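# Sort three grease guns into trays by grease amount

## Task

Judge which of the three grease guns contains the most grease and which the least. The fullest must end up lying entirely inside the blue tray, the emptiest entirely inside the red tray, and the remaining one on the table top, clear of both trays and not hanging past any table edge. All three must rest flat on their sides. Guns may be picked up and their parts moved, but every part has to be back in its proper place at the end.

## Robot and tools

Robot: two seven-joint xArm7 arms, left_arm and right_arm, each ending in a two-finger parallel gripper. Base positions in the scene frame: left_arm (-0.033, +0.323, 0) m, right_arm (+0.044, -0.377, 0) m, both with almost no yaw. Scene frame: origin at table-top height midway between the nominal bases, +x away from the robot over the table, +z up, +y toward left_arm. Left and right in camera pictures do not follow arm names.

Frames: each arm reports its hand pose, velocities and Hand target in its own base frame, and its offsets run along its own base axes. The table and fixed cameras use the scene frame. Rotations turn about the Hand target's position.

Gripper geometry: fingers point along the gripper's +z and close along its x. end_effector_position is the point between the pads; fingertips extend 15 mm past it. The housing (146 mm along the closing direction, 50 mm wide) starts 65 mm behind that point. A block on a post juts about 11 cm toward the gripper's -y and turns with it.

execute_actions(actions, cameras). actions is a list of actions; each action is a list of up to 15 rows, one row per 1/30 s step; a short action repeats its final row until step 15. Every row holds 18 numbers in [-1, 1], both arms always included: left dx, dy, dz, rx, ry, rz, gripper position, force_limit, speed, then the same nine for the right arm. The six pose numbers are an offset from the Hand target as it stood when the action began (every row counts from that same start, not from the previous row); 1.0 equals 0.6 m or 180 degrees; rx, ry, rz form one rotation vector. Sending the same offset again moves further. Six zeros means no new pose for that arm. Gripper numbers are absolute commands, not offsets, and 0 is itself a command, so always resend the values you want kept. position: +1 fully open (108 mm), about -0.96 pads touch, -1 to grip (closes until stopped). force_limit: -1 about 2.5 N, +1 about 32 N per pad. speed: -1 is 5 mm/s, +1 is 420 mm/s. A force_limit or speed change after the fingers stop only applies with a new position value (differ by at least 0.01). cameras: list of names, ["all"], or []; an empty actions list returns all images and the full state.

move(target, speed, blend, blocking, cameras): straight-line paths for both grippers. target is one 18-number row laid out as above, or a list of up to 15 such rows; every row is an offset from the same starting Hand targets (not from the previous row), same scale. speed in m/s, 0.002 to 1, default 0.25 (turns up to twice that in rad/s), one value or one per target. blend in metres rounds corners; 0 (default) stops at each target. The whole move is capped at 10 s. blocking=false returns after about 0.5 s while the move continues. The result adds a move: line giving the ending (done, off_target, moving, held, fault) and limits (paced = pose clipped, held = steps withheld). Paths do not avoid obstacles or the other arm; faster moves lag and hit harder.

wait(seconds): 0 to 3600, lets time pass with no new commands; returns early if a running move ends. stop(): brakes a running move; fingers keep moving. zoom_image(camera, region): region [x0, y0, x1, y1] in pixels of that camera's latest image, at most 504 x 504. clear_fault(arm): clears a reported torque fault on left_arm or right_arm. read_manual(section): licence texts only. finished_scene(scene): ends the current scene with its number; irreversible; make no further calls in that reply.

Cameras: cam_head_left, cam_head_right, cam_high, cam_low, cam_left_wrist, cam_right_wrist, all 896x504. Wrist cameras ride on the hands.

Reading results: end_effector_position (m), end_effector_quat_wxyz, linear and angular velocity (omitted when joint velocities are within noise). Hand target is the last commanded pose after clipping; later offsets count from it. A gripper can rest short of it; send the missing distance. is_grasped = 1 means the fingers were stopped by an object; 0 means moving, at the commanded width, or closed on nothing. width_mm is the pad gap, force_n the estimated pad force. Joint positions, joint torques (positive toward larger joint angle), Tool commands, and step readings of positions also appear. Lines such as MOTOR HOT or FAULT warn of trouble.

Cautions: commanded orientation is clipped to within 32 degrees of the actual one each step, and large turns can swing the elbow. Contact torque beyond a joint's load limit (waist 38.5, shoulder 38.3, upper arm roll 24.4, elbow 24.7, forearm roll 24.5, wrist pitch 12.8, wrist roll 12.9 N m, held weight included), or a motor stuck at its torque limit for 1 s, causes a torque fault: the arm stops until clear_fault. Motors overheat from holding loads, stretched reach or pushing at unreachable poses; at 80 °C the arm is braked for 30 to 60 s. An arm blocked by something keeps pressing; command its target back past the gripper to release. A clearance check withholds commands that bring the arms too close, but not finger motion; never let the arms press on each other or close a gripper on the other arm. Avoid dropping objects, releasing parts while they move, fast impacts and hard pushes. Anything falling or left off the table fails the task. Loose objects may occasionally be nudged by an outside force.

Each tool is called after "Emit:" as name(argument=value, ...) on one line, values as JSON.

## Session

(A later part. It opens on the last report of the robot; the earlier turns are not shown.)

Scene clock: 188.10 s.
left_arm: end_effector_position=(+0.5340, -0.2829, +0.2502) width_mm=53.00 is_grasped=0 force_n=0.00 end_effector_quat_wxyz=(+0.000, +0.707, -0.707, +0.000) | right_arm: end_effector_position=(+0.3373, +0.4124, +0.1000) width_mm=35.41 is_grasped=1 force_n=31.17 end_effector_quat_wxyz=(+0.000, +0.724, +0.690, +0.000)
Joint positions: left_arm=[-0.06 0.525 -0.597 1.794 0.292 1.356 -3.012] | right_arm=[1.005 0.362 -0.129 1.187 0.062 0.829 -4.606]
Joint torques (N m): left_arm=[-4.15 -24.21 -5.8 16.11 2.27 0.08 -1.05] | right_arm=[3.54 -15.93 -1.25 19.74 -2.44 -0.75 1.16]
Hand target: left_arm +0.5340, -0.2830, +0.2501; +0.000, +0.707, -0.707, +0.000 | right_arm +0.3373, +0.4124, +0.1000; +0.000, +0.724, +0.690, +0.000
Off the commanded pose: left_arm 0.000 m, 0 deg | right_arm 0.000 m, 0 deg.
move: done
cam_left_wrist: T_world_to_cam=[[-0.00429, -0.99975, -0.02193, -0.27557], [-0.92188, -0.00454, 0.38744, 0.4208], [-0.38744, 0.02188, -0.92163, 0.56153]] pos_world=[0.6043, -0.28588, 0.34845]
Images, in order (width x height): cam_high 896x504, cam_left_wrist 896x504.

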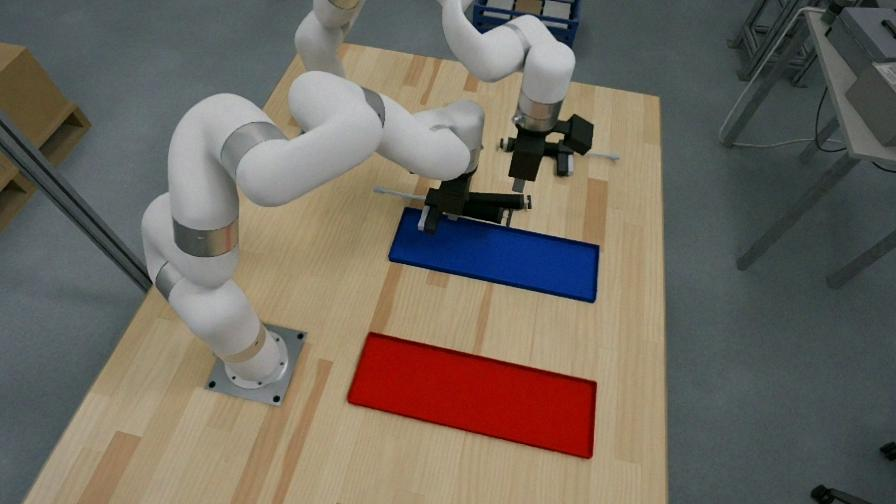

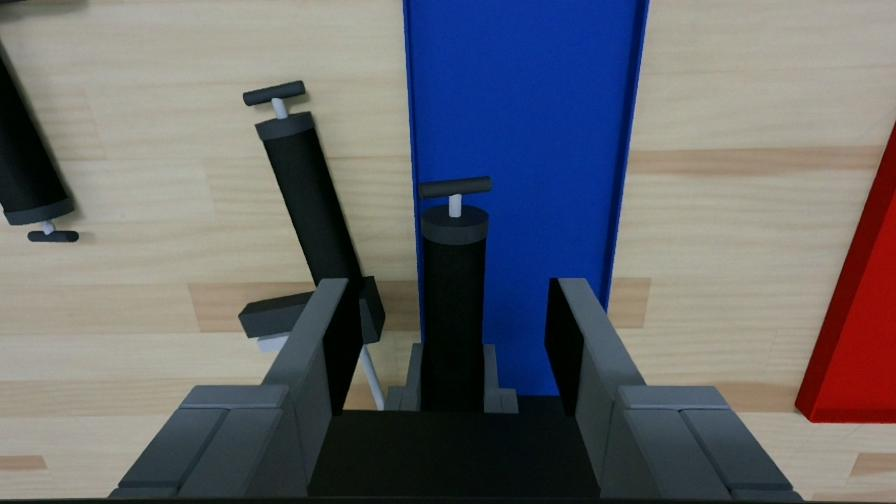

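Emit:
move(target=[0.0033,-0.0045,-0.253,0,0,-0.0156,0,1,1,0,0,0,0,0,0,-1,0,-0.3], speed=0.15)

Emit:
execute_actions(actions=[[[0,0,0,0,0,0,-1,-0.3,-0.5,0,0,0,0,0,0,-1,0,-0.3]],[[0,0,0,0,0,0,-1,-0.3,-0.5,0,0,0,0,0,0,-1,0,-0.3]]], cameras=["cam_left_wrist","cam_high","cam_low"])

Scene clock: 220.57 s.
left_arm: end_effector_position=(+0.5344, -0.2839, +0.1866) width_mm=53.00 is_grasped=0 force_n=0.00 end_effector_quat_wxyz=(+0.001, +0.700, -0.714, +0.000) | right_arm: end_effector_position=(+0.3373, +0.4124, +0.1000) width_mm=35.41 is_grasped=1 force_n=31.17 end_effector_quat_wxyz=(+0.000, +0.724, +0.690, +0.000)
Joint positions: left_arm=[-0.046 0.561 -0.586 1.66 0.32 1.197 -3.015] | right_arm=[1.005 0.362 -0.129 1.187 0.062 0.829 -4.606]
Joint torques (N m): left_arm=[1.5 -49.8 -9.32 16.03 -1.16 0.34 0.4] | right_arm=[3.26 -16.14 -1.17 19.82 -1.95 -1.33 0.17]
Hand target: left_arm +0.5344, -0.2840, +0.1868; +0.001, +0.700, -0.714, +0.000 (not the last commanded pose) | right_arm +0.3373, +0.4124, +0.1000; +0.000, +0.724, +0.690, +0.000
Off the commanded pose: left_arm 0.088 m, 2 deg | right_arm 0.000 m, 0 deg.
move: held (left_arm; a check stopped the path); limits=held
pose unreachable (left arm): on one or more control steps of this call, first in action 0 (counted from 0), this arm could not follow its commanded pose, so it was not sent that pose on those steps. It may still have moved: this result reports where it is.
cause: moving toward the commanded pose would bring a part of the arm too close to another arm (a part of this arm just beyond joint 5 (forearm roll) and a part of the right arm just beyond its joint 6 (wrist pitch), along the way the arms are being sent, or toward where that arm still pushes).

Scene clock: 221.77 s.
left_arm: end_effector_position=(+0.5344, -0.2840, +0.1868) width_mm=0.00 is_grasped=0 force_n=25.28 end_effector_quat_wxyz=(+0.001, +0.700, -0.714, +0.000) | right_arm: end_effector_position=(+0.3373, +0.4124, +0.1000) width_mm=35.41 is_grasped=1 force_n=31.17 end_effector_quat_wxyz=(+0.000, +0.724, +0.690, +0.000)
Joint positions: left_arm=[-0.046 0.561 -0.586 1.66 0.32 1.197 -3.015] | right_arm=[1.005 0.362 -0.129 1.187 0.062 0.829 -4.606]
Joint torques (N m): left_arm=[-1.77 -50.44 -8.99 16.34 1.16 0.47 -0.42] | right_arm=[3.39 -16.21 -0.94 19.75 -1.76 -1.53 -0.27]
Hand target: left_arm +0.5344, -0.2840, +0.1868; +0.001, +0.700, -0.714, +0.000 | right_arm +0.3373, +0.4124, +0.1000; +0.000, +0.724, +0.690, +0.000
Off the commanded pose: left_arm 0.000 m, 0 deg | right_arm 0.000 m, 0 deg.
Step readings (end_effector_position of left_arm | right_arm):
0: (+0.5344, -0.2839, +0.1866) | (+0.3373, +0.4124, +0.1000)
1: (+0.5344, -0.2840, +0.1867) | (+0.3373, +0.4124, +0.1000)
2: (+0.5344, -0.2840, +0.1867) | (+0.3373, +0.4124, +0.1000)
4: (+0.5344, -0.2840, +0.1867) | (+0.3373, +0.4124, +0.1000)
8: (+0.5344, -0.2840, +0.1868) | (+0.3373, +0.4124, +0.1000)
15: (+0.5344, -0.2840, +0.1868) | (+0.3373, +0.4124, +0.1000)
16: (+0.5344, -0.2840, +0.1868) | (+0.3373, +0.4124, +0.1000)
17: (+0.5344, -0.2840, +0.1868) | (+0.3373, +0.4124, +0.1000)
19: (+0.5344, -0.2840, +0.1868) | (+0.3373, +0.4124, +0.1000)
23: (+0.5344, -0.2840, +0.1868) | (+0.3373, +0.4124, +0.1000)
30: (+0.5344, -0.2840, +0.1868) | (+0.3373, +0.4124, +0.1000)
cam_left_wrist: T_world_to_cam=[[-0.02518, -0.99944, -0.02214, -0.26682], [-0.92134, 0.0146, 0.38848, 0.4506], [-0.38793, 0.03018, -0.92119, 0.50576]] pos_world=[0.60464, -0.28851, 0.28495]
Images, in order (width x height): cam_high 896x504, cam_low 896x504, cam_left_wrist 896x504.

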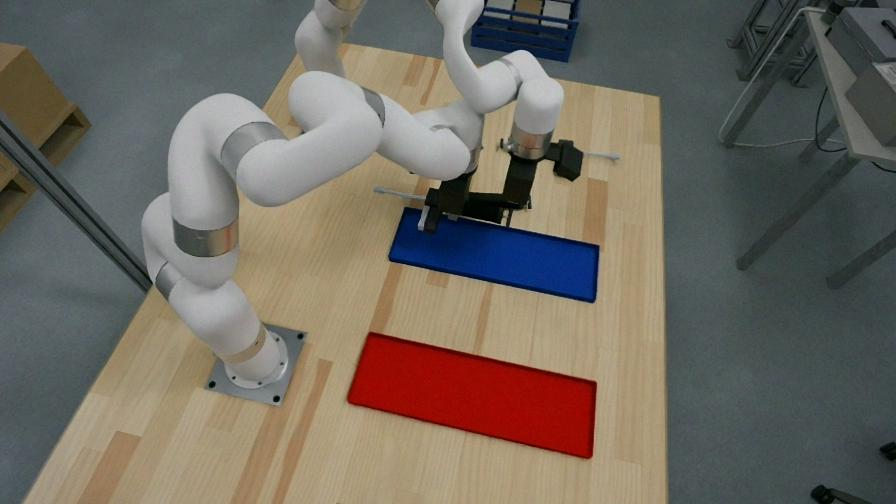

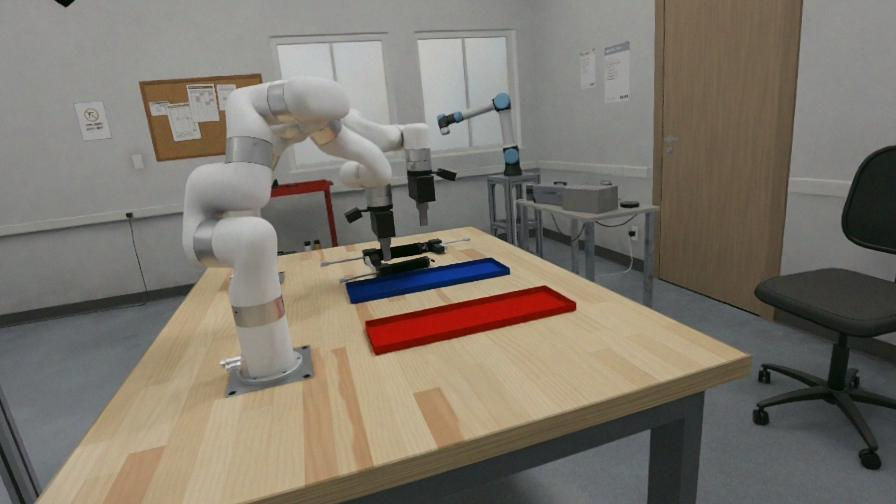

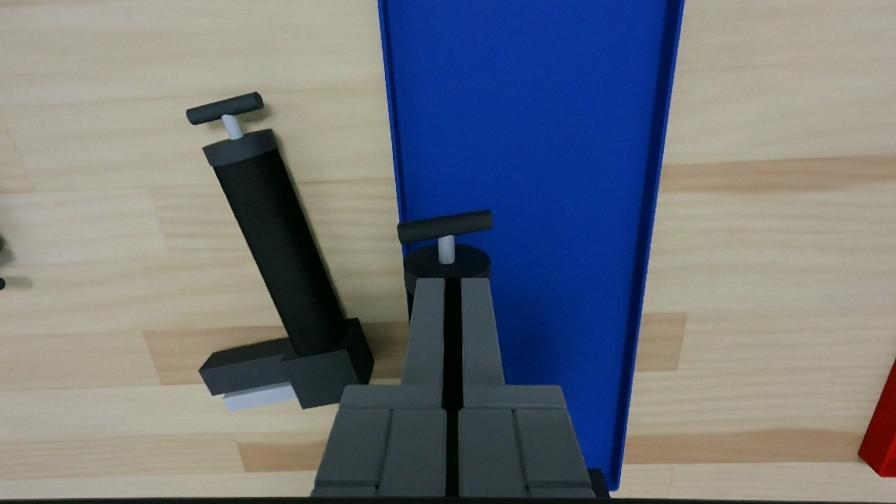

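Emit:
move(target=[[0.0149,0.542,0.189,0,0,0.0156,0,1,1,0.083,-0.333,0,0,0,0,-1,0,-0.3],[0.0149,0.542,0.189,0,0,0.0156,0,1,1,0.083,-0.333,-0.13,0,0,0,-1,0,-0.3]], speed=[0.25,0.12])

Emit:
execute_actions(actions=[[[0,0,0,0,0,0,0,1,1,0,0,0,0,0,0,0.2,0,-0.3]],[[0,0,0,0,0,0,0,1,1,0,0,0,0,0,0,0.2,0,-0.3]]])

Emit:
move(target=[0,0,0,0,0,0,0,1,1,0,0,0.2,0,0,0,0.2,0,-0.3])

Scene clock: 254.50 s.
left_arm: end_effector_position=(+0.5433, +0.0412, +0.3002) width_mm=53.00 is_grasped=0 force_n=0.00 end_effector_quat_wxyz=(+0.001, +0.717, -0.697, +0.000) | right_arm: end_effector_position=(+0.3871, +0.2126, +0.0220) width_mm=35.41 is_grasped=1 force_n=31.17 end_effector_quat_wxyz=(+0.000, +0.724, +0.690, +0.000)
Joint positions: left_arm=[0.464 0.253 -0.455 1.603 0.112 1.378 -2.384] | right_arm=[0.766 0.297 -0.252 0.79 0.15 0.507 -5.056]
Joint torques (N m): left_arm=[3.55 -19.78 -0.56 16.95 1.4 0.33 0.85] | right_arm=[-4.57 -9.9 1.35 16.66 3.46 -4.53 -1.55]
Hand target: left_arm +0.5433, +0.0412, +0.3002; +0.001, +0.717, -0.697, +0.000 | right_arm +0.3871, +0.2126, +0.0220; +0.000, +0.724, +0.690, +0.000
Off the commanded pose: left_arm 0.000 m, 0 deg | right_arm 0.000 m, 0 deg.
move: done

Scene clock: 255.70 s.
left_arm: end_effector_position=(+0.5433, +0.0412, +0.3002) width_mm=53.00 is_grasped=0 force_n=0.00 end_effector_quat_wxyz=(+0.001, +0.717, -0.697, +0.000) | right_arm: end_effector_position=(+0.3871, +0.2126, +0.0220) width_mm=63.99 is_grasped=0 force_n=0.00 end_effector_quat_wxyz=(+0.000, +0.724, +0.690, +0.000)
Joint positions: left_arm=[0.464 0.253 -0.455 1.603 0.112 1.378 -2.384] | right_arm=[0.766 0.297 -0.252 0.79 0.15 0.507 -5.056]
Joint torques (N m): left_arm=[3.68 -19.72 -0.38 16.86 1.24 0.36 0.82] | right_arm=[-4.29 -10.7 0.16 8.23 2.1 -0.13 -0.9]
Hand target: left_arm +0.5433, +0.0412, +0.3002; +0.001, +0.717, -0.697, +0.000 | right_arm +0.3871, +0.2126, +0.0220; +0.000, +0.724, +0.690, +0.000
Off the commanded pose: left_arm 0.000 m, 0 deg | right_arm 0.000 m, 0 deg.
Step readings (end_effector_position of left_arm | right_arm):
0: (+0.5433, +0.0412, +0.3002) | (+0.3871, +0.2126, +0.0220)
1: (+0.5433, +0.0412, +0.3002) | (+0.3871, +0.2126, +0.0220)
2: (+0.5433, +0.0412, +0.3002) | (+0.3871, +0.2126, +0.0220)
4: (+0.5433, +0.0412, +0.3002) | (+0.3872, +0.2126, +0.0221)
8: (+0.5433, +0.0412, +0.3002) | (+0.3872, +0.2126, +0.0221)
15: (+0.5433, +0.0412, +0.3002) | (+0.3872, +0.2126, +0.0221)
16: (+0.5433, +0.0412, +0.3002) | (+0.3872, +0.2126, +0.0221)
17: (+0.5433, +0.0412, +0.3002) | (+0.3872, +0.2126, +0.0221)
19: (+0.5433, +0.0412, +0.3002) | (+0.3872, +0.2126, +0.0221)
23: (+0.5433, +0.0412, +0.3002) | (+0.3872, +0.2126, +0.0221)
30: (+0.5433, +0.0412, +0.3002) | (+0.3872, +0.2126, +0.0221)

Scene clock: 256.63 s.
left_arm: end_effector_position=(+0.5433, +0.0412, +0.3002) width_mm=53.00 is_grasped=0 force_n=0.00 end_effector_quat_wxyz=(+0.001, +0.717, -0.697, +0.000) | right_arm: end_effector_position=(+0.3871, +0.2126, +0.1420) width_mm=63.99 is_grasped=0 force_n=0.00 end_effector_quat_wxyz=(+0.000, +0.724, +0.690, +0.000)
Joint positions: left_arm=[0.464 0.253 -0.455 1.603 0.112 1.378 -2.384] | right_arm=[0.792 0.019 -0.291 0.864 0.007 0.846 -4.952]
Joint torques (N m): left_arm=[3.64 -19.71 -0.52 16.73 1.33 0.15 0.46] | right_arm=[5.42 -23.61 1.69 18.03 -2.7 -0.12 1.78]
Hand target: left_arm +0.5433, +0.0412, +0.3002; +0.001, +0.717, -0.697, +0.000 | right_arm +0.3871, +0.2126, +0.1420; +0.000, +0.724, +0.690, +0.000
Off the commanded pose: left_arm 0.000 m, 0 deg | right_arm 0.000 m, 0 deg.
move: done

Emit:
move(target=[[0.098,-0.014,-0.3,0,0,-0.975,0.2,0,0,0,0,0,0,0,0,0.2,0,-0.3],[0.098,-0.014,-0.463,0,0,-0.975,0.2,0,0,0,0,0,0,0,0,0.2,0,-0.3]], speed=[0.5,0.15], cameras=["cam_left_wrist","cam_high"])

Scene clock: 285.37 s.
left_arm: end_effector_position=(+0.6021, +0.0328, +0.0224) width_mm=64.00 is_grasped=0 force_n=0.00 end_effector_quat_wxyz=(+0.000, +0.668, +0.744, +0.001) | right_arm: end_effector_position=(+0.3871, +0.2126, +0.1420) width_mm=63.99 is_grasped=0 force_n=0.00 end_effector_quat_wxyz=(+0.000, +0.724, +0.690, +0.000)
Joint positions: left_arm=[0.606 0.851 -0.694 1.523 0.652 0.916 0.348] | right_arm=[0.792 0.019 -0.291 0.865 0.007 0.846 -4.952]
Joint torques (N m): left_arm=[-5.45 -25.31 -7.77 13.25 2.51 -2.93 -1.14] | right_arm=[5.21 -23.84 1.65 17.83 -2.64 -1.23 1.28]
Hand target: left_arm +0.6021, +0.0328, +0.0224; +0.000, +0.668, +0.744, +0.001 | right_arm +0.3871, +0.2126, +0.1420; +0.000, +0.724, +0.690, +0.000
Off the commanded pose: left_arm 0.000 m, 0 deg | right_arm 0.000 m, 0 deg.
move: done
cam_left_wrist: T_world_to_cam=[[-0.10218, 0.99452, -0.02212, 0.02887], [0.91571, 0.10272, 0.38849, -0.53673], [0.38863, 0.01944, -0.92119, -0.09619]] pos_world=[0.53182, 0.02829, 0.12054]
Images, in order (width x height): cam_high 896x504, cam_left_wrist 896x504.

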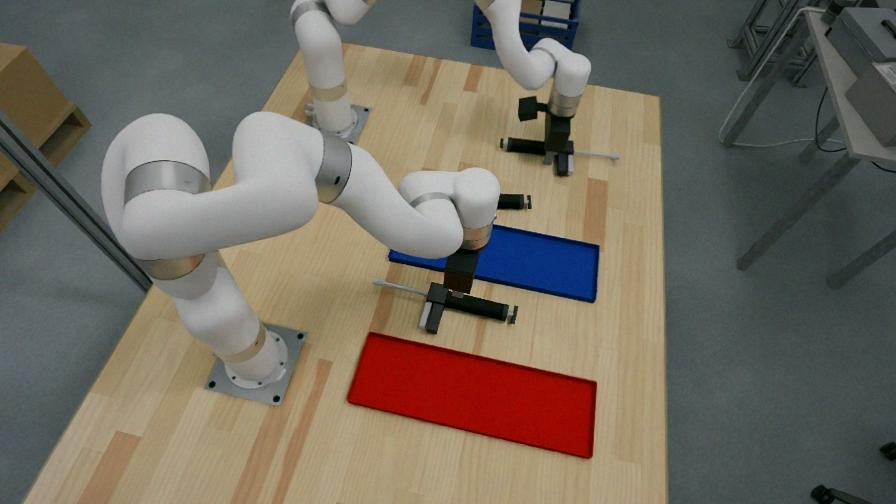

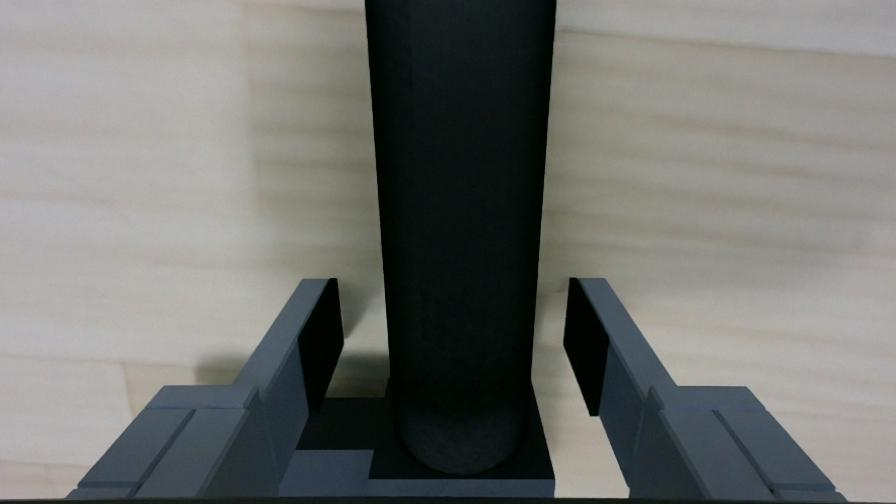

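Emit:
execute_actions(actions=[[[0,0,0,0,0,0,-1,0,-0.3,0,0,0,0,0,0,0.2,0,-0.3]],[[0,0,0,0,0,0,-1,0,-0.3,0,0,0,0,0,0,0.2,0,-0.3]]])

Emit:
move(target=[[0,0,0.133,0,0,0,-1,0,-0.3,0,0,0,0,0,0,0.2,0,-0.3],[-0.17,-0.2213,0.133,0,0,0.966,-1,0,-0.3,0,0,0,0,0,0,0.2,0,-0.3],[-0.17,-0.2213,0.196,0,0,0.966,-1,0,-0.3,0,0,0,0,0,0,0.2,0,-0.3]], speed=[0.12,0.35,0.08])

Emit:
wait(seconds=0.5)

Emit:
wait(seconds=0.5, cameras=["cam_high","cam_left_wrist"])

Scene clock: 298.90 s.
left_arm: end_effector_position=(+0.6021, +0.0328, +0.0224) width_mm=35.30 is_grasped=1 force_n=25.03 end_effector_quat_wxyz=(+0.000, +0.668, +0.744, +0.001) | right_arm: end_effector_position=(+0.3871, +0.2126, +0.1420) width_mm=63.99 is_grasped=0 force_n=0.00 end_effector_quat_wxyz=(+0.000, +0.724, +0.690, +0.000)
Joint positions: left_arm=[0.606 0.851 -0.694 1.524 0.652 0.916 0.348] | right_arm=[0.792 0.019 -0.291 0.865 0.007 0.846 -4.952]
Joint torques (N m): left_arm=[-7.58 -31.76 -15.01 7.75 -1.02 -2.93 0.35] | right_arm=[5.81 -23.67 1.47 17.88 -2.71 -1.9 0.96]
Hand target: left_arm +0.6021, +0.0328, +0.0224; +0.000, +0.668, +0.744, +0.001 | right_arm +0.3871, +0.2126, +0.1420; +0.000, +0.724, +0.690, +0.000
Off the commanded pose: left_arm 0.000 m, 0 deg | right_arm 0.000 m, 0 deg.
Step readings (end_effector_position of left_arm | right_arm):
0: (+0.6021, +0.0328, +0.0224) | (+0.3871, +0.2126, +0.1420)
1: (+0.6021, +0.0328, +0.0224) | (+0.3871, +0.2126, +0.1420)
2: (+0.6021, +0.0328, +0.0224) | (+0.3871, +0.2126, +0.1420)
4: (+0.6021, +0.0328, +0.0224) | (+0.3871, +0.2126, +0.1420)
8: (+0.6021, +0.0329, +0.0224) | (+0.3871, +0.2126, +0.1420)
15: (+0.6021, +0.0329, +0.0224) | (+0.3871, +0.2126, +0.1420)
16: (+0.6021, +0.0329, +0.0224) | (+0.3871, +0.2126, +0.1420)
17: (+0.6021, +0.0329, +0.0224) | (+0.3871, +0.2126, +0.1420)
19: (+0.6021, +0.0329, +0.0224) | (+0.3871, +0.2126, +0.1420)
23: (+0.6021, +0.0329, +0.0224) | (+0.3871, +0.2126, +0.1420)
30: (+0.6021, +0.0329, +0.0224) | (+0.3871, +0.2126, +0.1420)

Scene clock: 305.27 s.
left_arm: end_effector_position=(+0.5001, -0.1000, +0.1399) width_mm=35.31 is_grasped=1 force_n=24.60 end_effector_quat_wxyz=(+0.001, +0.707, -0.707, +0.000) | right_arm: end_effector_position=(+0.3871, +0.2126, +0.1420) width_mm=63.99 is_grasped=0 force_n=0.00 end_effector_quat_wxyz=(+0.000, +0.724, +0.690, +0.000)
Joint positions: left_arm=[0.185 0.249 -0.405 1.131 0.123 0.906 -2.641] | right_arm=[0.792 0.019 -0.291 0.865 0.007 0.846 -4.952]
Joint torques (N m): left_arm=[5.22 -45.06 -4.93 17.48 -2.21 0.04 0.71] | right_arm=[5.75 -23.53 1.44 17.92 -2.47 -2.82 0.38]
Hand target: left_arm +0.5001, -0.1000, +0.1400; +0.001, +0.707, -0.707, +0.000 | right_arm +0.3871, +0.2126, +0.1420; +0.000, +0.724, +0.690, +0.000
Off the commanded pose: left_arm 0.000 m, 0 deg | right_arm 0.000 m, 0 deg.
move: done

Scene clock: 305.77 s.
left_arm: end_effector_position=(+0.5001, -0.1000, +0.1400) width_mm=35.31 is_grasped=1 force_n=24.60 end_effector_quat_wxyz=(+0.001, +0.707, -0.707, +0.000) | right_arm: end_effector_position=(+0.3871, +0.2126, +0.1420) width_mm=63.99 is_grasped=0 force_n=0.00 end_effector_quat_wxyz=(+0.000, +0.724, +0.690, +0.000)
Joint positions: left_arm=[0.185 0.249 -0.405 1.131 0.123 0.906 -2.641] | right_arm=[0.792 0.019 -0.291 0.865 0.007 0.846 -4.952]
Joint torques (N m): left_arm=[4.98 -45.12 -4.47 17.38 -1.73 0.07 0.76] | right_arm=[5.74 -23.54 1.72 18.09 -2.66 -2.76 0.34]
Hand target: left_arm +0.5001, -0.1000, +0.1400; +0.001, +0.707, -0.707, +0.000 | right_arm +0.3871, +0.2126, +0.1420; +0.000, +0.724, +0.690, +0.000
Tool commands: left_gripper/position=-1.0 left_gripper/force_limit=+0.0 left_gripper/speed=-0.3 right_gripper/position=+0.2 right_gripper/force_limit=+0.0 right_gripper/speed=-0.3
Off the commanded pose: left_arm 0.000 m, 0 deg | right_arm 0.000 m, 0 deg.
wait: 0.50 s; at rest by 0.17 s

Scene clock: 306.27 s.
left_arm: end_effector_position=(+0.5001, -0.1000, +0.1400) width_mm=35.31 is_grasped=1 force_n=24.60 end_effector_quat_wxyz=(+0.001, +0.707, -0.707, +0.000) | right_arm: end_effector_position=(+0.3871, +0.2126, +0.1420) width_mm=63.99 is_grasped=0 force_n=0.00 end_effector_quat_wxyz=(+0.000, +0.724, +0.690, +0.000)
Joint positions: left_arm=[0.185 0.249 -0.405 1.131 0.123 0.906 -2.641] | right_arm=[0.792 0.019 -0.291 0.865 0.007 0.846 -4.952]
Joint torques (N m): left_arm=[5.19 -45.41 -4.49 17.61 -1.61 0.02 0.89] | right_arm=[5.51 -23.34 1.56 18.02 -2.55 -2.82 0.41]
Hand target: left_arm +0.5001, -0.1000, +0.1400; +0.001, +0.707, -0.707, +0.000 | right_arm +0.3871, +0.2126, +0.1420; +0.000, +0.724, +0.690, +0.000
Tool commands: left_gripper/position=-1.0 left_gripper/force_limit=+0.0 left_gripper/speed=-0.3 right_gripper/position=+0.2 right_gripper/force_limit=+0.0 right_gripper/speed=-0.3
Off the commanded pose: left_arm 0.000 m, 0 deg | right_arm 0.000 m, 0 deg.
wait: 0.50 s; at rest by 0.17 s
cam_left_wrist: T_world_to_cam=[[-0.0044, -0.99975, -0.02211, -0.09518], [-0.92147, -0.00454, 0.38843, 0.43273], [-0.38843, 0.02208, -0.92121, 0.44326]] pos_world=[0.5705, -0.10298, 0.23814]

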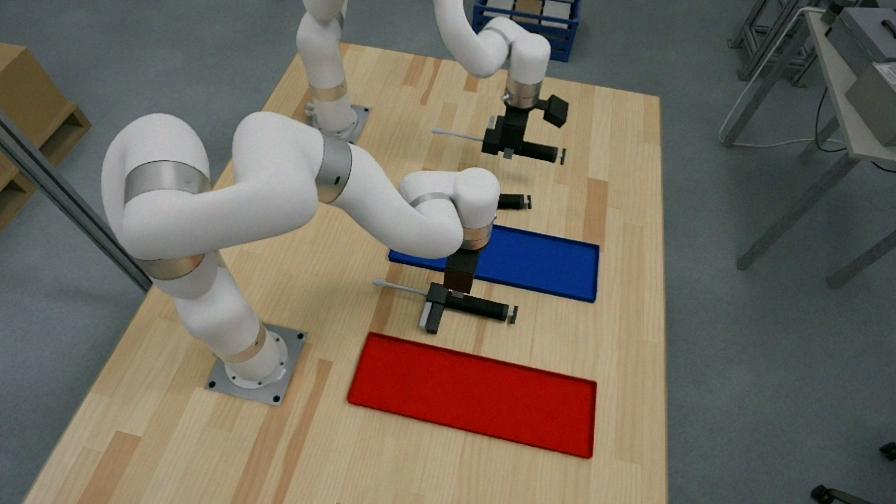

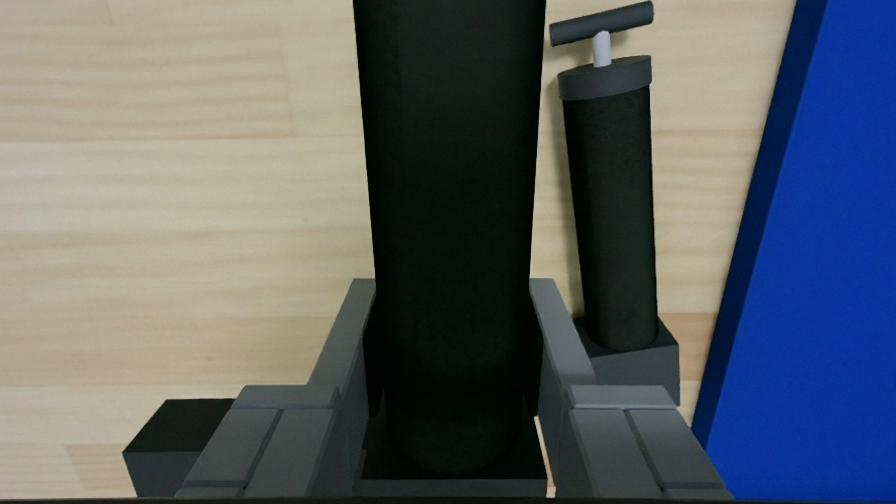

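Emit:
move(target=[[0,0.2167,-0.05,0,0,0,-1,0,-0.3,0,0,0,0,0,0,0.2,0,-0.3],[0,0.2167,-0.1967,0,0,0,-1,0,-0.3,0,0,0,0,0,0,0.2,0,-0.3]], speed=[0.3,0.12])

Emit:
execute_actions(actions=[[[0,0,0,0,0,0,0.2,0,-0.3,0,0,0,0,0,0,0.2,0,-0.3]],[[0,0,0,0,0,0,0.2,0,-0.3,0,0,0,0,0,0,0.2,0,-0.3]]])

Emit:
move(target=[[0,0,0.12,0,0,0,0.2,0,-0.3,0,0,0,0,0,0,0.2,0,-0.3],[0,-0.2167,0.133,0,0,0,0.2,0,-0.3,0,0,0,0,0,0,0.2,0,-0.3],[0,-0.2167,0.1967,0,0,0,0.2,0,-0.3,0,0,0,0,0,0,0.2,0,-0.3]], speed=[0.3,0.3,0.08], cameras=["cam_left_wrist"])

Emit:
wait(seconds=0.5)

Emit:
wait(seconds=0.5)

Scene clock: 325.97 s.
left_arm: end_effector_position=(+0.5001, +0.0300, +0.0220) width_mm=35.31 is_grasped=1 force_n=24.54 end_effector_quat_wxyz=(+0.001, +0.707, -0.707, +0.000) | right_arm: end_effector_position=(+0.3871, +0.2126, +0.1420) width_mm=63.99 is_grasped=0 force_n=0.00 end_effector_quat_wxyz=(+0.000, +0.724, +0.690, +0.000)
Joint positions: left_arm=[0.325 0.447 -0.266 1.026 0.201 0.604 -2.438] | right_arm=[0.792 0.019 -0.291 0.865 0.007 0.846 -4.952]
Joint torques (N m): left_arm=[-5.65 -23.19 -0.89 14.79 2.87 -3.13 -1.06] | right_arm=[5.59 -23.26 1.73 17.89 -2.58 -2.93 0.03]
Hand target: left_arm +0.5001, +0.0300, +0.0220; +0.001, +0.707, -0.707, +0.000 | right_arm +0.3871, +0.2126, +0.1420; +0.000, +0.724, +0.690, +0.000
Off the commanded pose: left_arm 0.000 m, 0 deg | right_arm 0.000 m, 0 deg.
move: done

Scene clock: 327.17 s.
left_arm: end_effector_position=(+0.5001, +0.0300, +0.0220) width_mm=64.00 is_grasped=0 force_n=0.00 end_effector_quat_wxyz=(+0.001, +0.707, -0.707, +0.000) | right_arm: end_effector_position=(+0.3871, +0.2126, +0.1420) width_mm=63.99 is_grasped=0 force_n=0.00 end_effector_quat_wxyz=(+0.000, +0.724, +0.690, +0.000)
Joint positions: left_arm=[0.325 0.447 -0.266 1.026 0.201 0.603 -2.438] | right_arm=[0.792 0.019 -0.291 0.865 0.007 0.846 -4.952]
Joint torques (N m): left_arm=[-4.96 -22.63 -0.84 7.75 2.05 0.08 -1.13] | right_arm=[5.55 -23.54 1.56 17.97 -2.42 -2.91 -0.18]
Hand target: left_arm +0.5001, +0.0300, +0.0220; +0.001, +0.707, -0.707, +0.000 | right_arm +0.3871, +0.2126, +0.1420; +0.000, +0.724, +0.690, +0.000
Off the commanded pose: left_arm 0.000 m, 0 deg | right_arm 0.000 m, 0 deg.
Step readings (end_effector_position of left_arm | right_arm):
0: (+0.5001, +0.0300, +0.0220) | (+0.3871, +0.2126, +0.1420)
1: (+0.5001, +0.0300, +0.0220) | (+0.3871, +0.2126, +0.1420)
2: (+0.5001, +0.0300, +0.0220) | (+0.3871, +0.2126, +0.1420)
4: (+0.5002, +0.0300, +0.0220) | (+0.3871, +0.2126, +0.1420)
8: (+0.5002, +0.0300, +0.0220) | (+0.3871, +0.2126, +0.1420)
15: (+0.5002, +0.0300, +0.0220) | (+0.3871, +0.2126, +0.1420)
16: (+0.5002, +0.0300, +0.0220) | (+0.3871, +0.2126, +0.1420)
17: (+0.5002, +0.0300, +0.0220) | (+0.3871, +0.2126, +0.1420)
19: (+0.5002, +0.0300, +0.0220) | (+0.3871, +0.2126, +0.1420)
23: (+0.5002, +0.0300, +0.0220) | (+0.3871, +0.2126, +0.1420)
30: (+0.5001, +0.0300, +0.0220) | (+0.3871, +0.2126, +0.1420)

Scene clock: 329.27 s.
left_arm: end_effector_position=(+0.5001, -0.1000, +0.1399) width_mm=64.00 is_grasped=0 force_n=0.00 end_effector_quat_wxyz=(+0.001, +0.707, -0.707, +0.000) | right_arm: end_effector_position=(+0.3871, +0.2126, +0.1420) width_mm=63.99 is_grasped=0 force_n=0.00 end_effector_quat_wxyz=(+0.000, +0.724, +0.690, +0.000)
Joint positions: left_arm=[0.177 0.248 -0.397 1.131 0.12 0.906 -2.639] | right_arm=[0.792 0.019 -0.291 0.865 0.007 0.846 -4.952]
Joint torques (N m): left_arm=[5.18 -41.66 -4.26 15.86 -2.22 0.45 0.84] | right_arm=[5.37 -23.69 1.5 17.96 -2.53 -2.8 -0.17]
Hand target: left_arm +0.5001, -0.1000, +0.1400; +0.001, +0.707, -0.707, +0.000 | right_arm +0.3871, +0.2126, +0.1420; +0.000, +0.724, +0.690, +0.000
Off the commanded pose: left_arm 0.000 m, 0 deg | right_arm 0.000 m, 0 deg.
move: done
cam_left_wrist: T_world_to_cam=[[-0.0044, -0.99975, -0.02211, -0.09518], [-0.92141, -0.00454, 0.38855, 0.43267], [-0.38855, 0.02208, -0.92116, 0.44331]] pos_world=[0.5705, -0.10298, 0.23814]

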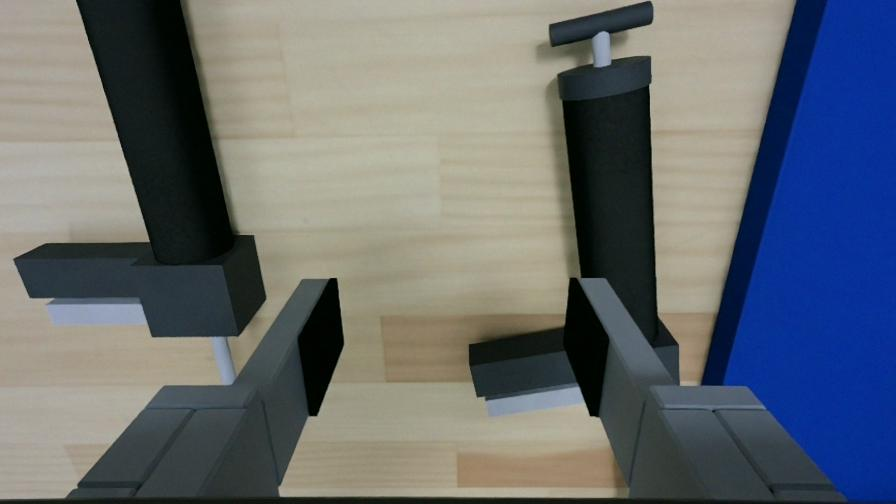

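Scene clock: 329.77 s.
left_arm: end_effector_position=(+0.5001, -0.1000, +0.1400) width_mm=64.00 is_grasped=0 force_n=0.00 end_effector_quat_wxyz=(+0.001, +0.707, -0.707, +0.000) | right_arm: end_effector_position=(+0.3871, +0.2126, +0.1420) width_mm=63.99 is_grasped=0 force_n=0.00 end_effector_quat_wxyz=(+0.000, +0.724, +0.690, +0.000)
Joint positions: left_arm=[0.177 0.248 -0.397 1.131 0.12 0.906 -2.639] | right_arm=[0.792 0.019 -0.291 0.865 0.007 0.846 -4.952]
Joint torques (N m): left_arm=[5.05 -42.2 -4.36 15.7 -1.99 0.29 0.89] | right_arm=[5.58 -23.39 1.57 18.01 -2.54 -2.76 -0.11]
Hand target: left_arm +0.5001, -0.1000, +0.1400; +0.001, +0.707, -0.707, +0.000 | right_arm +0.3871, +0.2126, +0.1420; +0.000, +0.724, +0.690, +0.000
Tool commands: left_gripper/position=+0.2 left_gripper/force_limit=+0.0 left_gripper/speed=-0.3 right_gripper/position=+0.2 right_gripper/force_limit=+0.0 right_gripper/speed=-0.3
Off the commanded pose: left_arm 0.000 m, 0 deg | right_arm 0.000 m, 0 deg.
wait: 0.50 s; at rest by 0.17 s

Scene clock: 330.27 s.
left_arm: end_effector_position=(+0.5001, -0.1000, +0.1400) width_mm=64.00 is_grasped=0 force_n=0.00 end_effector_quat_wxyz=(+0.001, +0.707, -0.707, +0.000) | right_arm: end_effector_position=(+0.3871, +0.2126, +0.1420) width_mm=63.99 is_grasped=0 force_n=0.00 end_effector_quat_wxyz=(+0.000, +0.724, +0.690, +0.000)
Joint positions: left_arm=[0.177 0.248 -0.397 1.131 0.12 0.906 -2.639] | right_arm=[0.792 0.019 -0.291 0.865 0.007 0.846 -4.952]
Joint torques (N m): left_arm=[5.1 -41.83 -4.32 15.96 -2.04 0.16 0.97] | right_arm=[5.26 -23.6 1.57 18.07 -2.61 -2.87 -0.26]
Hand target: left_arm +0.5001, -0.1000, +0.1400; +0.001, +0.707, -0.707, +0.000 | right_arm +0.3871, +0.2126, +0.1420; +0.000, +0.724, +0.690, +0.000
Tool commands: left_gripper/position=+0.2 left_gripper/force_limit=+0.0 left_gripper/speed=-0.3 right_gripper/position=+0.2 right_gripper/force_limit=+0.0 right_gripper/speed=-0.3
Off the commanded pose: left_arm 0.000 m, 0 deg | right_arm 0.000 m, 0 deg.
wait: 0.50 s; at rest by 0.17 s

Emit:
move(target=[[-0.0643,-0.14,-0.05,0,0,0.064,0.2,0,-0.3,0,0,0,0,0,0,0.2,0,-0.3],[-0.0643,-0.14,-0.1967,0,0,0.064,0.2,0,-0.3,0,0,0,0,0,0,0.2,0,-0.3]], speed=[0.3,0.2], cameras=["cam_left_wrist"])

Emit:
execute_actions(actions=[[[0,0,0,0,0,0,-1,0,-0.3,0,0,0,0,0,0,0.2,0,-0.3]],[[0,0,0,0,0,0,-1,0,-0.3,0,0,0,0,0,0,0.2,0,-0.3]]])

Emit:
move(target=[[0,0,0.133,0,0,0,-1,0,-0.3,0,0,0,0,0,0,0.2,0,-0.3],[0.0643,0.14,0.133,0,0,-0.064,-1,0,-0.3,0,0,0,0,0,0,0.2,0,-0.3],[0.0643,0.14,0.1967,0,0,-0.064,-1,0,-0.3,0,0,0,0,0,0,0.2,0,-0.3]], speed=[0.12,0.35,0.08])

Emit:
wait(seconds=0.5)

Emit:
wait(seconds=0.5, cameras=["cam_high","cam_left_wrist"])

Scene clock: 346.60 s.
left_arm: end_effector_position=(+0.4615, -0.1840, +0.0220) width_mm=64.00 is_grasped=0 force_n=0.00 end_effector_quat_wxyz=(+0.001, +0.775, -0.633, +0.000) | right_arm: end_effector_position=(+0.3871, +0.2126, +0.1420) width_mm=63.99 is_grasped=0 force_n=0.00 end_effector_quat_wxyz=(+0.000, +0.724, +0.690, +0.000)
Joint positions: left_arm=[-0.008 0.452 -0.371 1.012 0.28 0.606 -3.134] | right_arm=[0.792 0.019 -0.291 0.865 0.007 0.846 -4.952]
Joint torques (N m): left_arm=[-5.34 -20.69 -1.75 13.67 2.43 -3.12 -1.19] | right_arm=[5.78 -23.47 1.58 17.74 -2.57 -2.89 -0.22]
Hand target: left_arm +0.4615, -0.1840, +0.0220; +0.001, +0.775, -0.633, +0.000 | right_arm +0.3871, +0.2126, +0.1420; +0.000, +0.724, +0.690, +0.000
Off the commanded pose: left_arm 0.000 m, 0 deg | right_arm 0.000 m, 0 deg.
move: done
cam_left_wrist: T_world_to_cam=[[0.1953, -0.9805, -0.02211, -0.2706], [-0.90203, -0.18842, 0.38838, 0.39983], [-0.38498, -0.05591, -0.92123, 0.30547]] pos_world=[0.5311, -0.1729, 0.12015]

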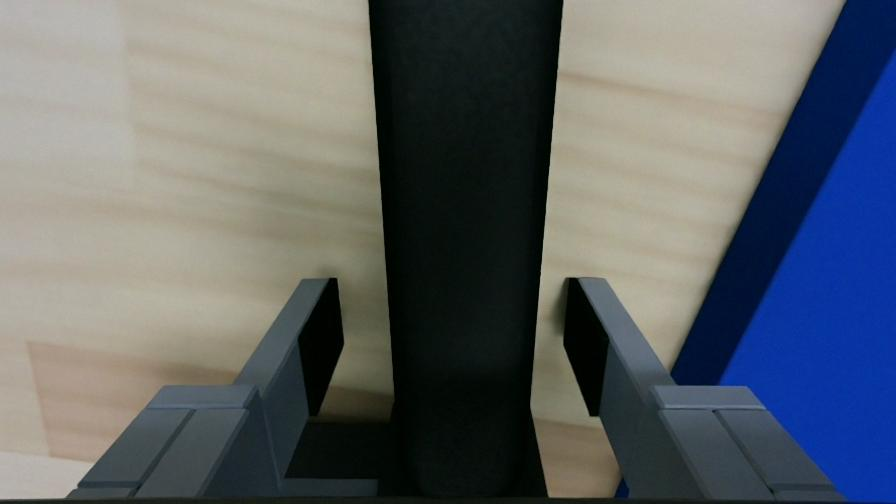

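Scene clock: 347.80 s.
left_arm: end_effector_position=(+0.4615, -0.1840, +0.0219) width_mm=35.25 is_grasped=1 force_n=29.40 end_effector_quat_wxyz=(+0.001, +0.775, -0.633, +0.000) | right_arm: end_effector_position=(+0.3871, +0.2126, +0.1420) width_mm=63.99 is_grasped=0 force_n=0.00 end_effector_quat_wxyz=(+0.000, +0.724, +0.690, +0.000)
Joint positions: left_arm=[-0.008 0.452 -0.371 1.012 0.28 0.606 -3.134] | right_arm=[0.792 0.019 -0.291 0.865 0.007 0.846 -4.952]
Joint torques (N m): left_arm=[0.86 -24.64 -1.11 7.17 -1.04 0.29 0.52] | right_arm=[5.54 -23.44 1.54 17.96 -2.45 -2.89 -0.28]
Hand target: left_arm +0.4615, -0.1840, +0.0220; +0.001, +0.775, -0.633, +0.000 | right_arm +0.3871, +0.2126, +0.1420; +0.000, +0.724, +0.690, +0.000
Off the commanded pose: left_arm 0.000 m, 0 deg | right_arm 0.000 m, 0 deg.
Step readings (end_effector_position of left_arm | right_arm):
0: (+0.4615, -0.1840, +0.0220) | (+0.3871, +0.2126, +0.1420)
1: (+0.4615, -0.1840, +0.0220) | (+0.3871, +0.2126, +0.1420)
2: (+0.4615, -0.1840, +0.0220) | (+0.3871, +0.2126, +0.1420)
4: (+0.4615, -0.1840, +0.0220) | (+0.3871, +0.2126, +0.1420)
8: (+0.4616, -0.1840, +0.0220) | (+0.3871, +0.2126, +0.1420)
15: (+0.4616, -0.1840, +0.0220) | (+0.3871, +0.2126, +0.1420)
16: (+0.4616, -0.1840, +0.0220) | (+0.3871, +0.2126, +0.1420)
17: (+0.4616, -0.1840, +0.0220) | (+0.3871, +0.2126, +0.1420)
19: (+0.4616, -0.1840, +0.0220) | (+0.3871, +0.2126, +0.1420)
23: (+0.4616, -0.1840, +0.0220) | (+0.3871, +0.2126, +0.1420)
30: (+0.4616, -0.1840, +0.0220) | (+0.3871, +0.2126, +0.1420)

Scene clock: 350.17 s.
left_arm: end_effector_position=(+0.5001, -0.1000, +0.1399) width_mm=35.25 is_grasped=1 force_n=28.42 end_effector_quat_wxyz=(+0.001, +0.707, -0.707, +0.000) | right_arm: end_effector_position=(+0.3871, +0.2126, +0.1420) width_mm=63.99 is_grasped=0 force_n=0.00 end_effector_quat_wxyz=(+0.000, +0.724, +0.690, +0.000)
Joint positions: left_arm=[0.19 0.25 -0.411 1.131 0.125 0.907 -2.642] | right_arm=[0.792 0.019 -0.291 0.865 0.007 0.846 -4.952]
Joint torques (N m): left_arm=[5.49 -45.36 -4.85 17.84 -1.91 0.27 0.89] | right_arm=[5.67 -23.15 1.67 17.93 -2.33 -2.84 -0.27]
Hand target: left_arm +0.5001, -0.1000, +0.1400; +0.001, +0.707, -0.707, +0.000 | right_arm +0.3871, +0.2126, +0.1420; +0.000, +0.724, +0.690, +0.000
Off the commanded pose: left_arm 0.000 m, 0 deg | right_arm 0.000 m, 0 deg.
move: done

Scene clock: 350.67 s.
left_arm: end_effector_position=(+0.5001, -0.1000, +0.1400) width_mm=35.25 is_grasped=1 force_n=28.42 end_effector_quat_wxyz=(+0.001, +0.707, -0.707, +0.000) | right_arm: end_effector_position=(+0.3871, +0.2126, +0.1420) width_mm=63.99 is_grasped=0 force_n=0.00 end_effector_quat_wxyz=(+0.000, +0.724, +0.690, +0.000)
Joint positions: left_arm=[0.19 0.25 -0.411 1.131 0.125 0.907 -2.642] | right_arm=[0.792 0.019 -0.291 0.865 0.007 0.846 -4.952]
Joint torques (N m): left_arm=[5.32 -45.37 -4.76 17.39 -1.86 0.15 0.73] | right_arm=[5.31 -23.36 1.47 17.94 -2.52 -2.9 -0.24]
Hand target: left_arm +0.5001, -0.1000, +0.1400; +0.001, +0.707, -0.707, +0.000 | right_arm +0.3871, +0.2126, +0.1420; +0.000, +0.724, +0.690, +0.000
Tool commands: left_gripper/position=-1.0 left_gripper/force_limit=+0.0 left_gripper/speed=-0.3 right_gripper/position=+0.2 right_gripper/force_limit=+0.0 right_gripper/speed=-0.3
Off the commanded pose: left_arm 0.000 m, 0 deg | right_arm 0.000 m, 0 deg.
wait: 0.50 s; at rest by 0.17 s

Scene clock: 351.17 s.
left_arm: end_effector_position=(+0.5001, -0.1000, +0.1400) width_mm=35.25 is_grasped=1 force_n=28.41 end_effector_quat_wxyz=(+0.001, +0.707, -0.707, +0.000) | right_arm: end_effector_position=(+0.3871, +0.2126, +0.1420) width_mm=63.99 is_grasped=0 force_n=0.00 end_effector_quat_wxyz=(+0.000, +0.724, +0.690, +0.000)
Joint positions: left_arm=[0.19 0.25 -0.411 1.131 0.125 0.907 -2.642] | right_arm=[0.792 0.019 -0.291 0.865 0.007 0.846 -4.952]
Joint torques (N m): left_arm=[5.39 -45.36 -4.78 17.46 -1.81 0.05 0.82] | right_arm=[5.16 -23.34 1.53 17.97 -2.56 -2.89 -0.24]
Hand target: left_arm +0.5001, -0.1000, +0.1400; +0.001, +0.707, -0.707, +0.000 | right_arm +0.3871, +0.2126, +0.1420; +0.000, +0.724, +0.690, +0.000
Tool commands: left_gripper/position=-1.0 left_gripper/force_limit=+0.0 left_gripper/speed=-0.3 right_gripper/position=+0.2 right_gripper/force_limit=+0.0 right_gripper/speed=-0.3
Off the commanded pose: left_arm 0.000 m, 0 deg | right_arm 0.000 m, 0 deg.
wait: 0.50 s; at rest by 0.17 s
cam_left_wrist: T_world_to_cam=[[-0.0044, -0.99975, -0.02211, -0.09518], [-0.92147, -0.00454, 0.38843, 0.43273], [-0.38843, 0.02208, -0.92121, 0.44326]] pos_world=[0.5705, -0.10298, 0.23814]

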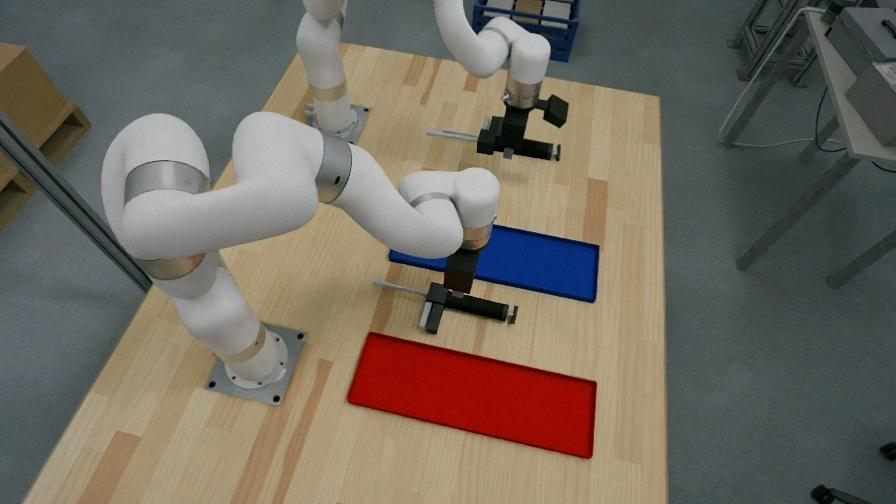

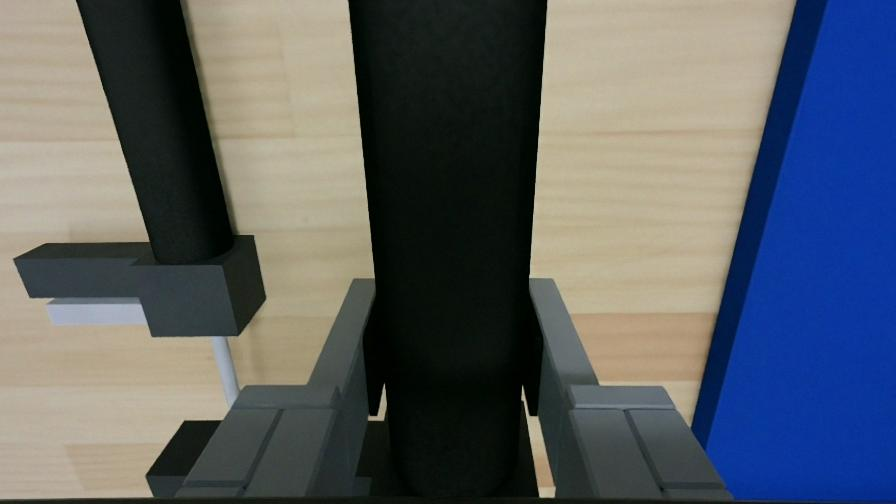

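Emit:
move(target=[0,0,-0.1967,0,0,0,-1,0,-0.3,0,0,0,0,0,0,0.2,0,-0.3], speed=0.12)

Emit:
execute_actions(actions=[[[0,0,0,0,0,0,0.2,0,-0.3,0,0,0,0,0,0,0.2,0,-0.3]],[[0,0,0,0,0,0,0.2,0,-0.3,0,0,0,0,0,0,0.2,0,-0.3]]])

Emit:
move(target=[[0,0,0.08,0,0,0,0.2,0,-0.3,0,0,0,0,0,0,0.2,0,-0.3],[0,0,0.1,0,0,0.999,0.2,0,-0.3,0,0,0,0,0,0,0.2,0,-0.3],[0,0,0,0,0,0.999,0.2,0,-0.3,0,0,0,0,0,0,0.2,0,-0.3]], speed=[0.2,0.6,0.2])

Emit:
execute_actions(actions=[[[0,0,0,0,0,0,-1,0,-0.3,0,0,0,0,0,0,0.2,0,-0.3]],[[0,0,0,0,0,0,-1,0,-0.3,0,0,0,0,0,0,0.2,0,-0.3]]])

Scene clock: 377.53 s.
left_arm: end_effector_position=(+0.5001, -0.1000, +0.0220) width_mm=35.25 is_grasped=1 force_n=28.62 end_effector_quat_wxyz=(+0.001, +0.707, -0.707, +0.000) | right_arm: end_effector_position=(+0.3871, +0.2126, +0.1420) width_mm=63.99 is_grasped=0 force_n=0.00 end_effector_quat_wxyz=(+0.000, +0.724, +0.690, +0.000)
Joint positions: left_arm=[0.141 0.481 -0.344 1.066 0.268 0.627 -2.741] | right_arm=[0.792 0.019 -0.291 0.865 0.007 0.846 -4.952]
Joint torques (N m): left_arm=[-4.57 -16.32 -0.28 14.47 3.24 -4.48 -1.15] | right_arm=[5.66 -23.56 1.47 17.88 -2.43 -2.89 -0.27]
Hand target: left_arm +0.5001, -0.1000, +0.0220; +0.001, +0.707, -0.707, +0.000 | right_arm +0.3871, +0.2126, +0.1420; +0.000, +0.724, +0.690, +0.000
Off the commanded pose: left_arm 0.000 m, 0 deg | right_arm 0.000 m, 0 deg.
move: done

Scene clock: 378.73 s.
left_arm: end_effector_position=(+0.5001, -0.1000, +0.0219) width_mm=64.00 is_grasped=0 force_n=0.00 end_effector_quat_wxyz=(+0.001, +0.707, -0.707, +0.000) | right_arm: end_effector_position=(+0.3871, +0.2126, +0.1420) width_mm=63.99 is_grasped=0 force_n=0.00 end_effector_quat_wxyz=(+0.000, +0.724, +0.690, +0.000)
Joint positions: left_arm=[0.141 0.482 -0.344 1.066 0.268 0.627 -2.741] | right_arm=[0.792 0.019 -0.291 0.865 0.007 0.846 -4.952]
Joint torques (N m): left_arm=[-3.05 -41.19 -5.88 8.24 -0.61 0.17 0.29] | right_arm=[5.48 -23.51 1.54 17.9 -2.43 -2.96 -0.23]
Hand target: left_arm +0.5001, -0.1000, +0.0220; +0.001, +0.707, -0.707, +0.000 | right_arm +0.3871, +0.2126, +0.1420; +0.000, +0.724, +0.690, +0.000
Off the commanded pose: left_arm 0.000 m, 0 deg | right_arm 0.000 m, 0 deg.
Step readings (end_effector_position of left_arm | right_arm):
0: (+0.5001, -0.1000, +0.0220) | (+0.3871, +0.2126, +0.1420)
1: (+0.5001, -0.1000, +0.0220) | (+0.3871, +0.2126, +0.1420)
2: (+0.5002, -0.1000, +0.0220) | (+0.3871, +0.2126, +0.1420)
4: (+0.5002, -0.1000, +0.0219) | (+0.3871, +0.2126, +0.1420)
8: (+0.5002, -0.1000, +0.0219) | (+0.3871, +0.2126, +0.1420)
15: (+0.5001, -0.1000, +0.0219) | (+0.3871, +0.2126, +0.1420)
16: (+0.5001, -0.1000, +0.0219) | (+0.3871, +0.2126, +0.1420)
17: (+0.5001, -0.1000, +0.0219) | (+0.3871, +0.2126, +0.1420)
19: (+0.5001, -0.1000, +0.0219) | (+0.3871, +0.2126, +0.1420)
23: (+0.5001, -0.1000, +0.0219) | (+0.3871, +0.2126, +0.1420)
30: (+0.5001, -0.1000, +0.0219) | (+0.3871, +0.2126, +0.1420)

Scene clock: 383.00 s.
left_arm: end_effector_position=(+0.5001, -0.1000, +0.0220) width_mm=64.00 is_grasped=0 force_n=0.00 end_effector_quat_wxyz=(+0.000, +0.708, +0.706, +0.001) | right_arm: end_effector_position=(+0.3871, +0.2126, +0.1420) width_mm=63.99 is_grasped=0 force_n=0.00 end_effector_quat_wxyz=(+0.000, +0.724, +0.690, +0.000)
Joint positions: left_arm=[-0.29 0.454 0.093 1.057 -0.071 0.605 -5.643] | right_arm=[0.792 0.019 -0.291 0.865 0.007 0.846 -4.952]
Joint torques (N m): left_arm=[3.63 -22.23 -0.2 13.37 -2.17 -2.88 0.98] | right_arm=[5.38 -23.38 1.54 17.97 -2.58 -2.73 -0.28]
Hand target: left_arm +0.5001, -0.1000, +0.0220; +0.000, +0.708, +0.706, +0.001 | right_arm +0.3871, +0.2126, +0.1420; +0.000, +0.724, +0.690, +0.000
Off the commanded pose: left_arm 0.000 m, 0 deg | right_arm 0.000 m, 0 deg.
move: done

Scene clock: 384.20 s.
left_arm: end_effector_position=(+0.5001, -0.1000, +0.0220) width_mm=35.40 is_grasped=1 force_n=37.21 end_effector_quat_wxyz=(+0.000, +0.708, +0.706, +0.001) | right_arm: end_effector_position=(+0.3871, +0.2126, +0.1420) width_mm=63.99 is_grasped=0 force_n=0.00 end_effector_quat_wxyz=(+0.000, +0.724, +0.690, +0.000)
Joint positions: left_arm=[-0.29 0.454 0.093 1.057 -0.071 0.605 -5.643] | right_arm=[0.792 0.019 -0.291 0.865 0.007 0.846 -4.952]
Joint torques (N m): left_arm=[2.13 -23.27 1.13 11.34 0.64 -1.15 -0.53] | right_arm=[5.5 -23.19 1.5 18.05 -2.59 -2.8 -0.17]
Hand target: left_arm +0.5001, -0.1000, +0.0220; +0.000, +0.708, +0.706, +0.001 | right_arm +0.3871, +0.2126, +0.1420; +0.000, +0.724, +0.690, +0.000
Off the commanded pose: left_arm 0.000 m, 0 deg | right_arm 0.000 m, 0 deg.
Step readings (end_effector_position of left_arm | right_arm):
0: (+0.5001, -0.1000, +0.0220) | (+0.3871, +0.2126, +0.1420)
1: (+0.5001, -0.1000, +0.0220) | (+0.3871, +0.2126, +0.1420)
2: (+0.5001, -0.1000, +0.0220) | (+0.3871, +0.2126, +0.1420)
4: (+0.5001, -0.1000, +0.0220) | (+0.3871, +0.2126, +0.1420)
8: (+0.5001, -0.1000, +0.0220) | (+0.3871, +0.2126, +0.1420)
15: (+0.5001, -0.1000, +0.0220) | (+0.3871, +0.2126, +0.1420)
16: (+0.5001, -0.1000, +0.0220) | (+0.3871, +0.2126, +0.1420)
17: (+0.5001, -0.1000, +0.0220) | (+0.3871, +0.2126, +0.1420)
19: (+0.5001, -0.1000, +0.0220) | (+0.3871, +0.2126, +0.1420)
23: (+0.5001, -0.1000, +0.0220) | (+0.3871, +0.2126, +0.1420)
30: (+0.5001, -0.1000, +0.0220) | (+0.3871, +0.2126, +0.1420)


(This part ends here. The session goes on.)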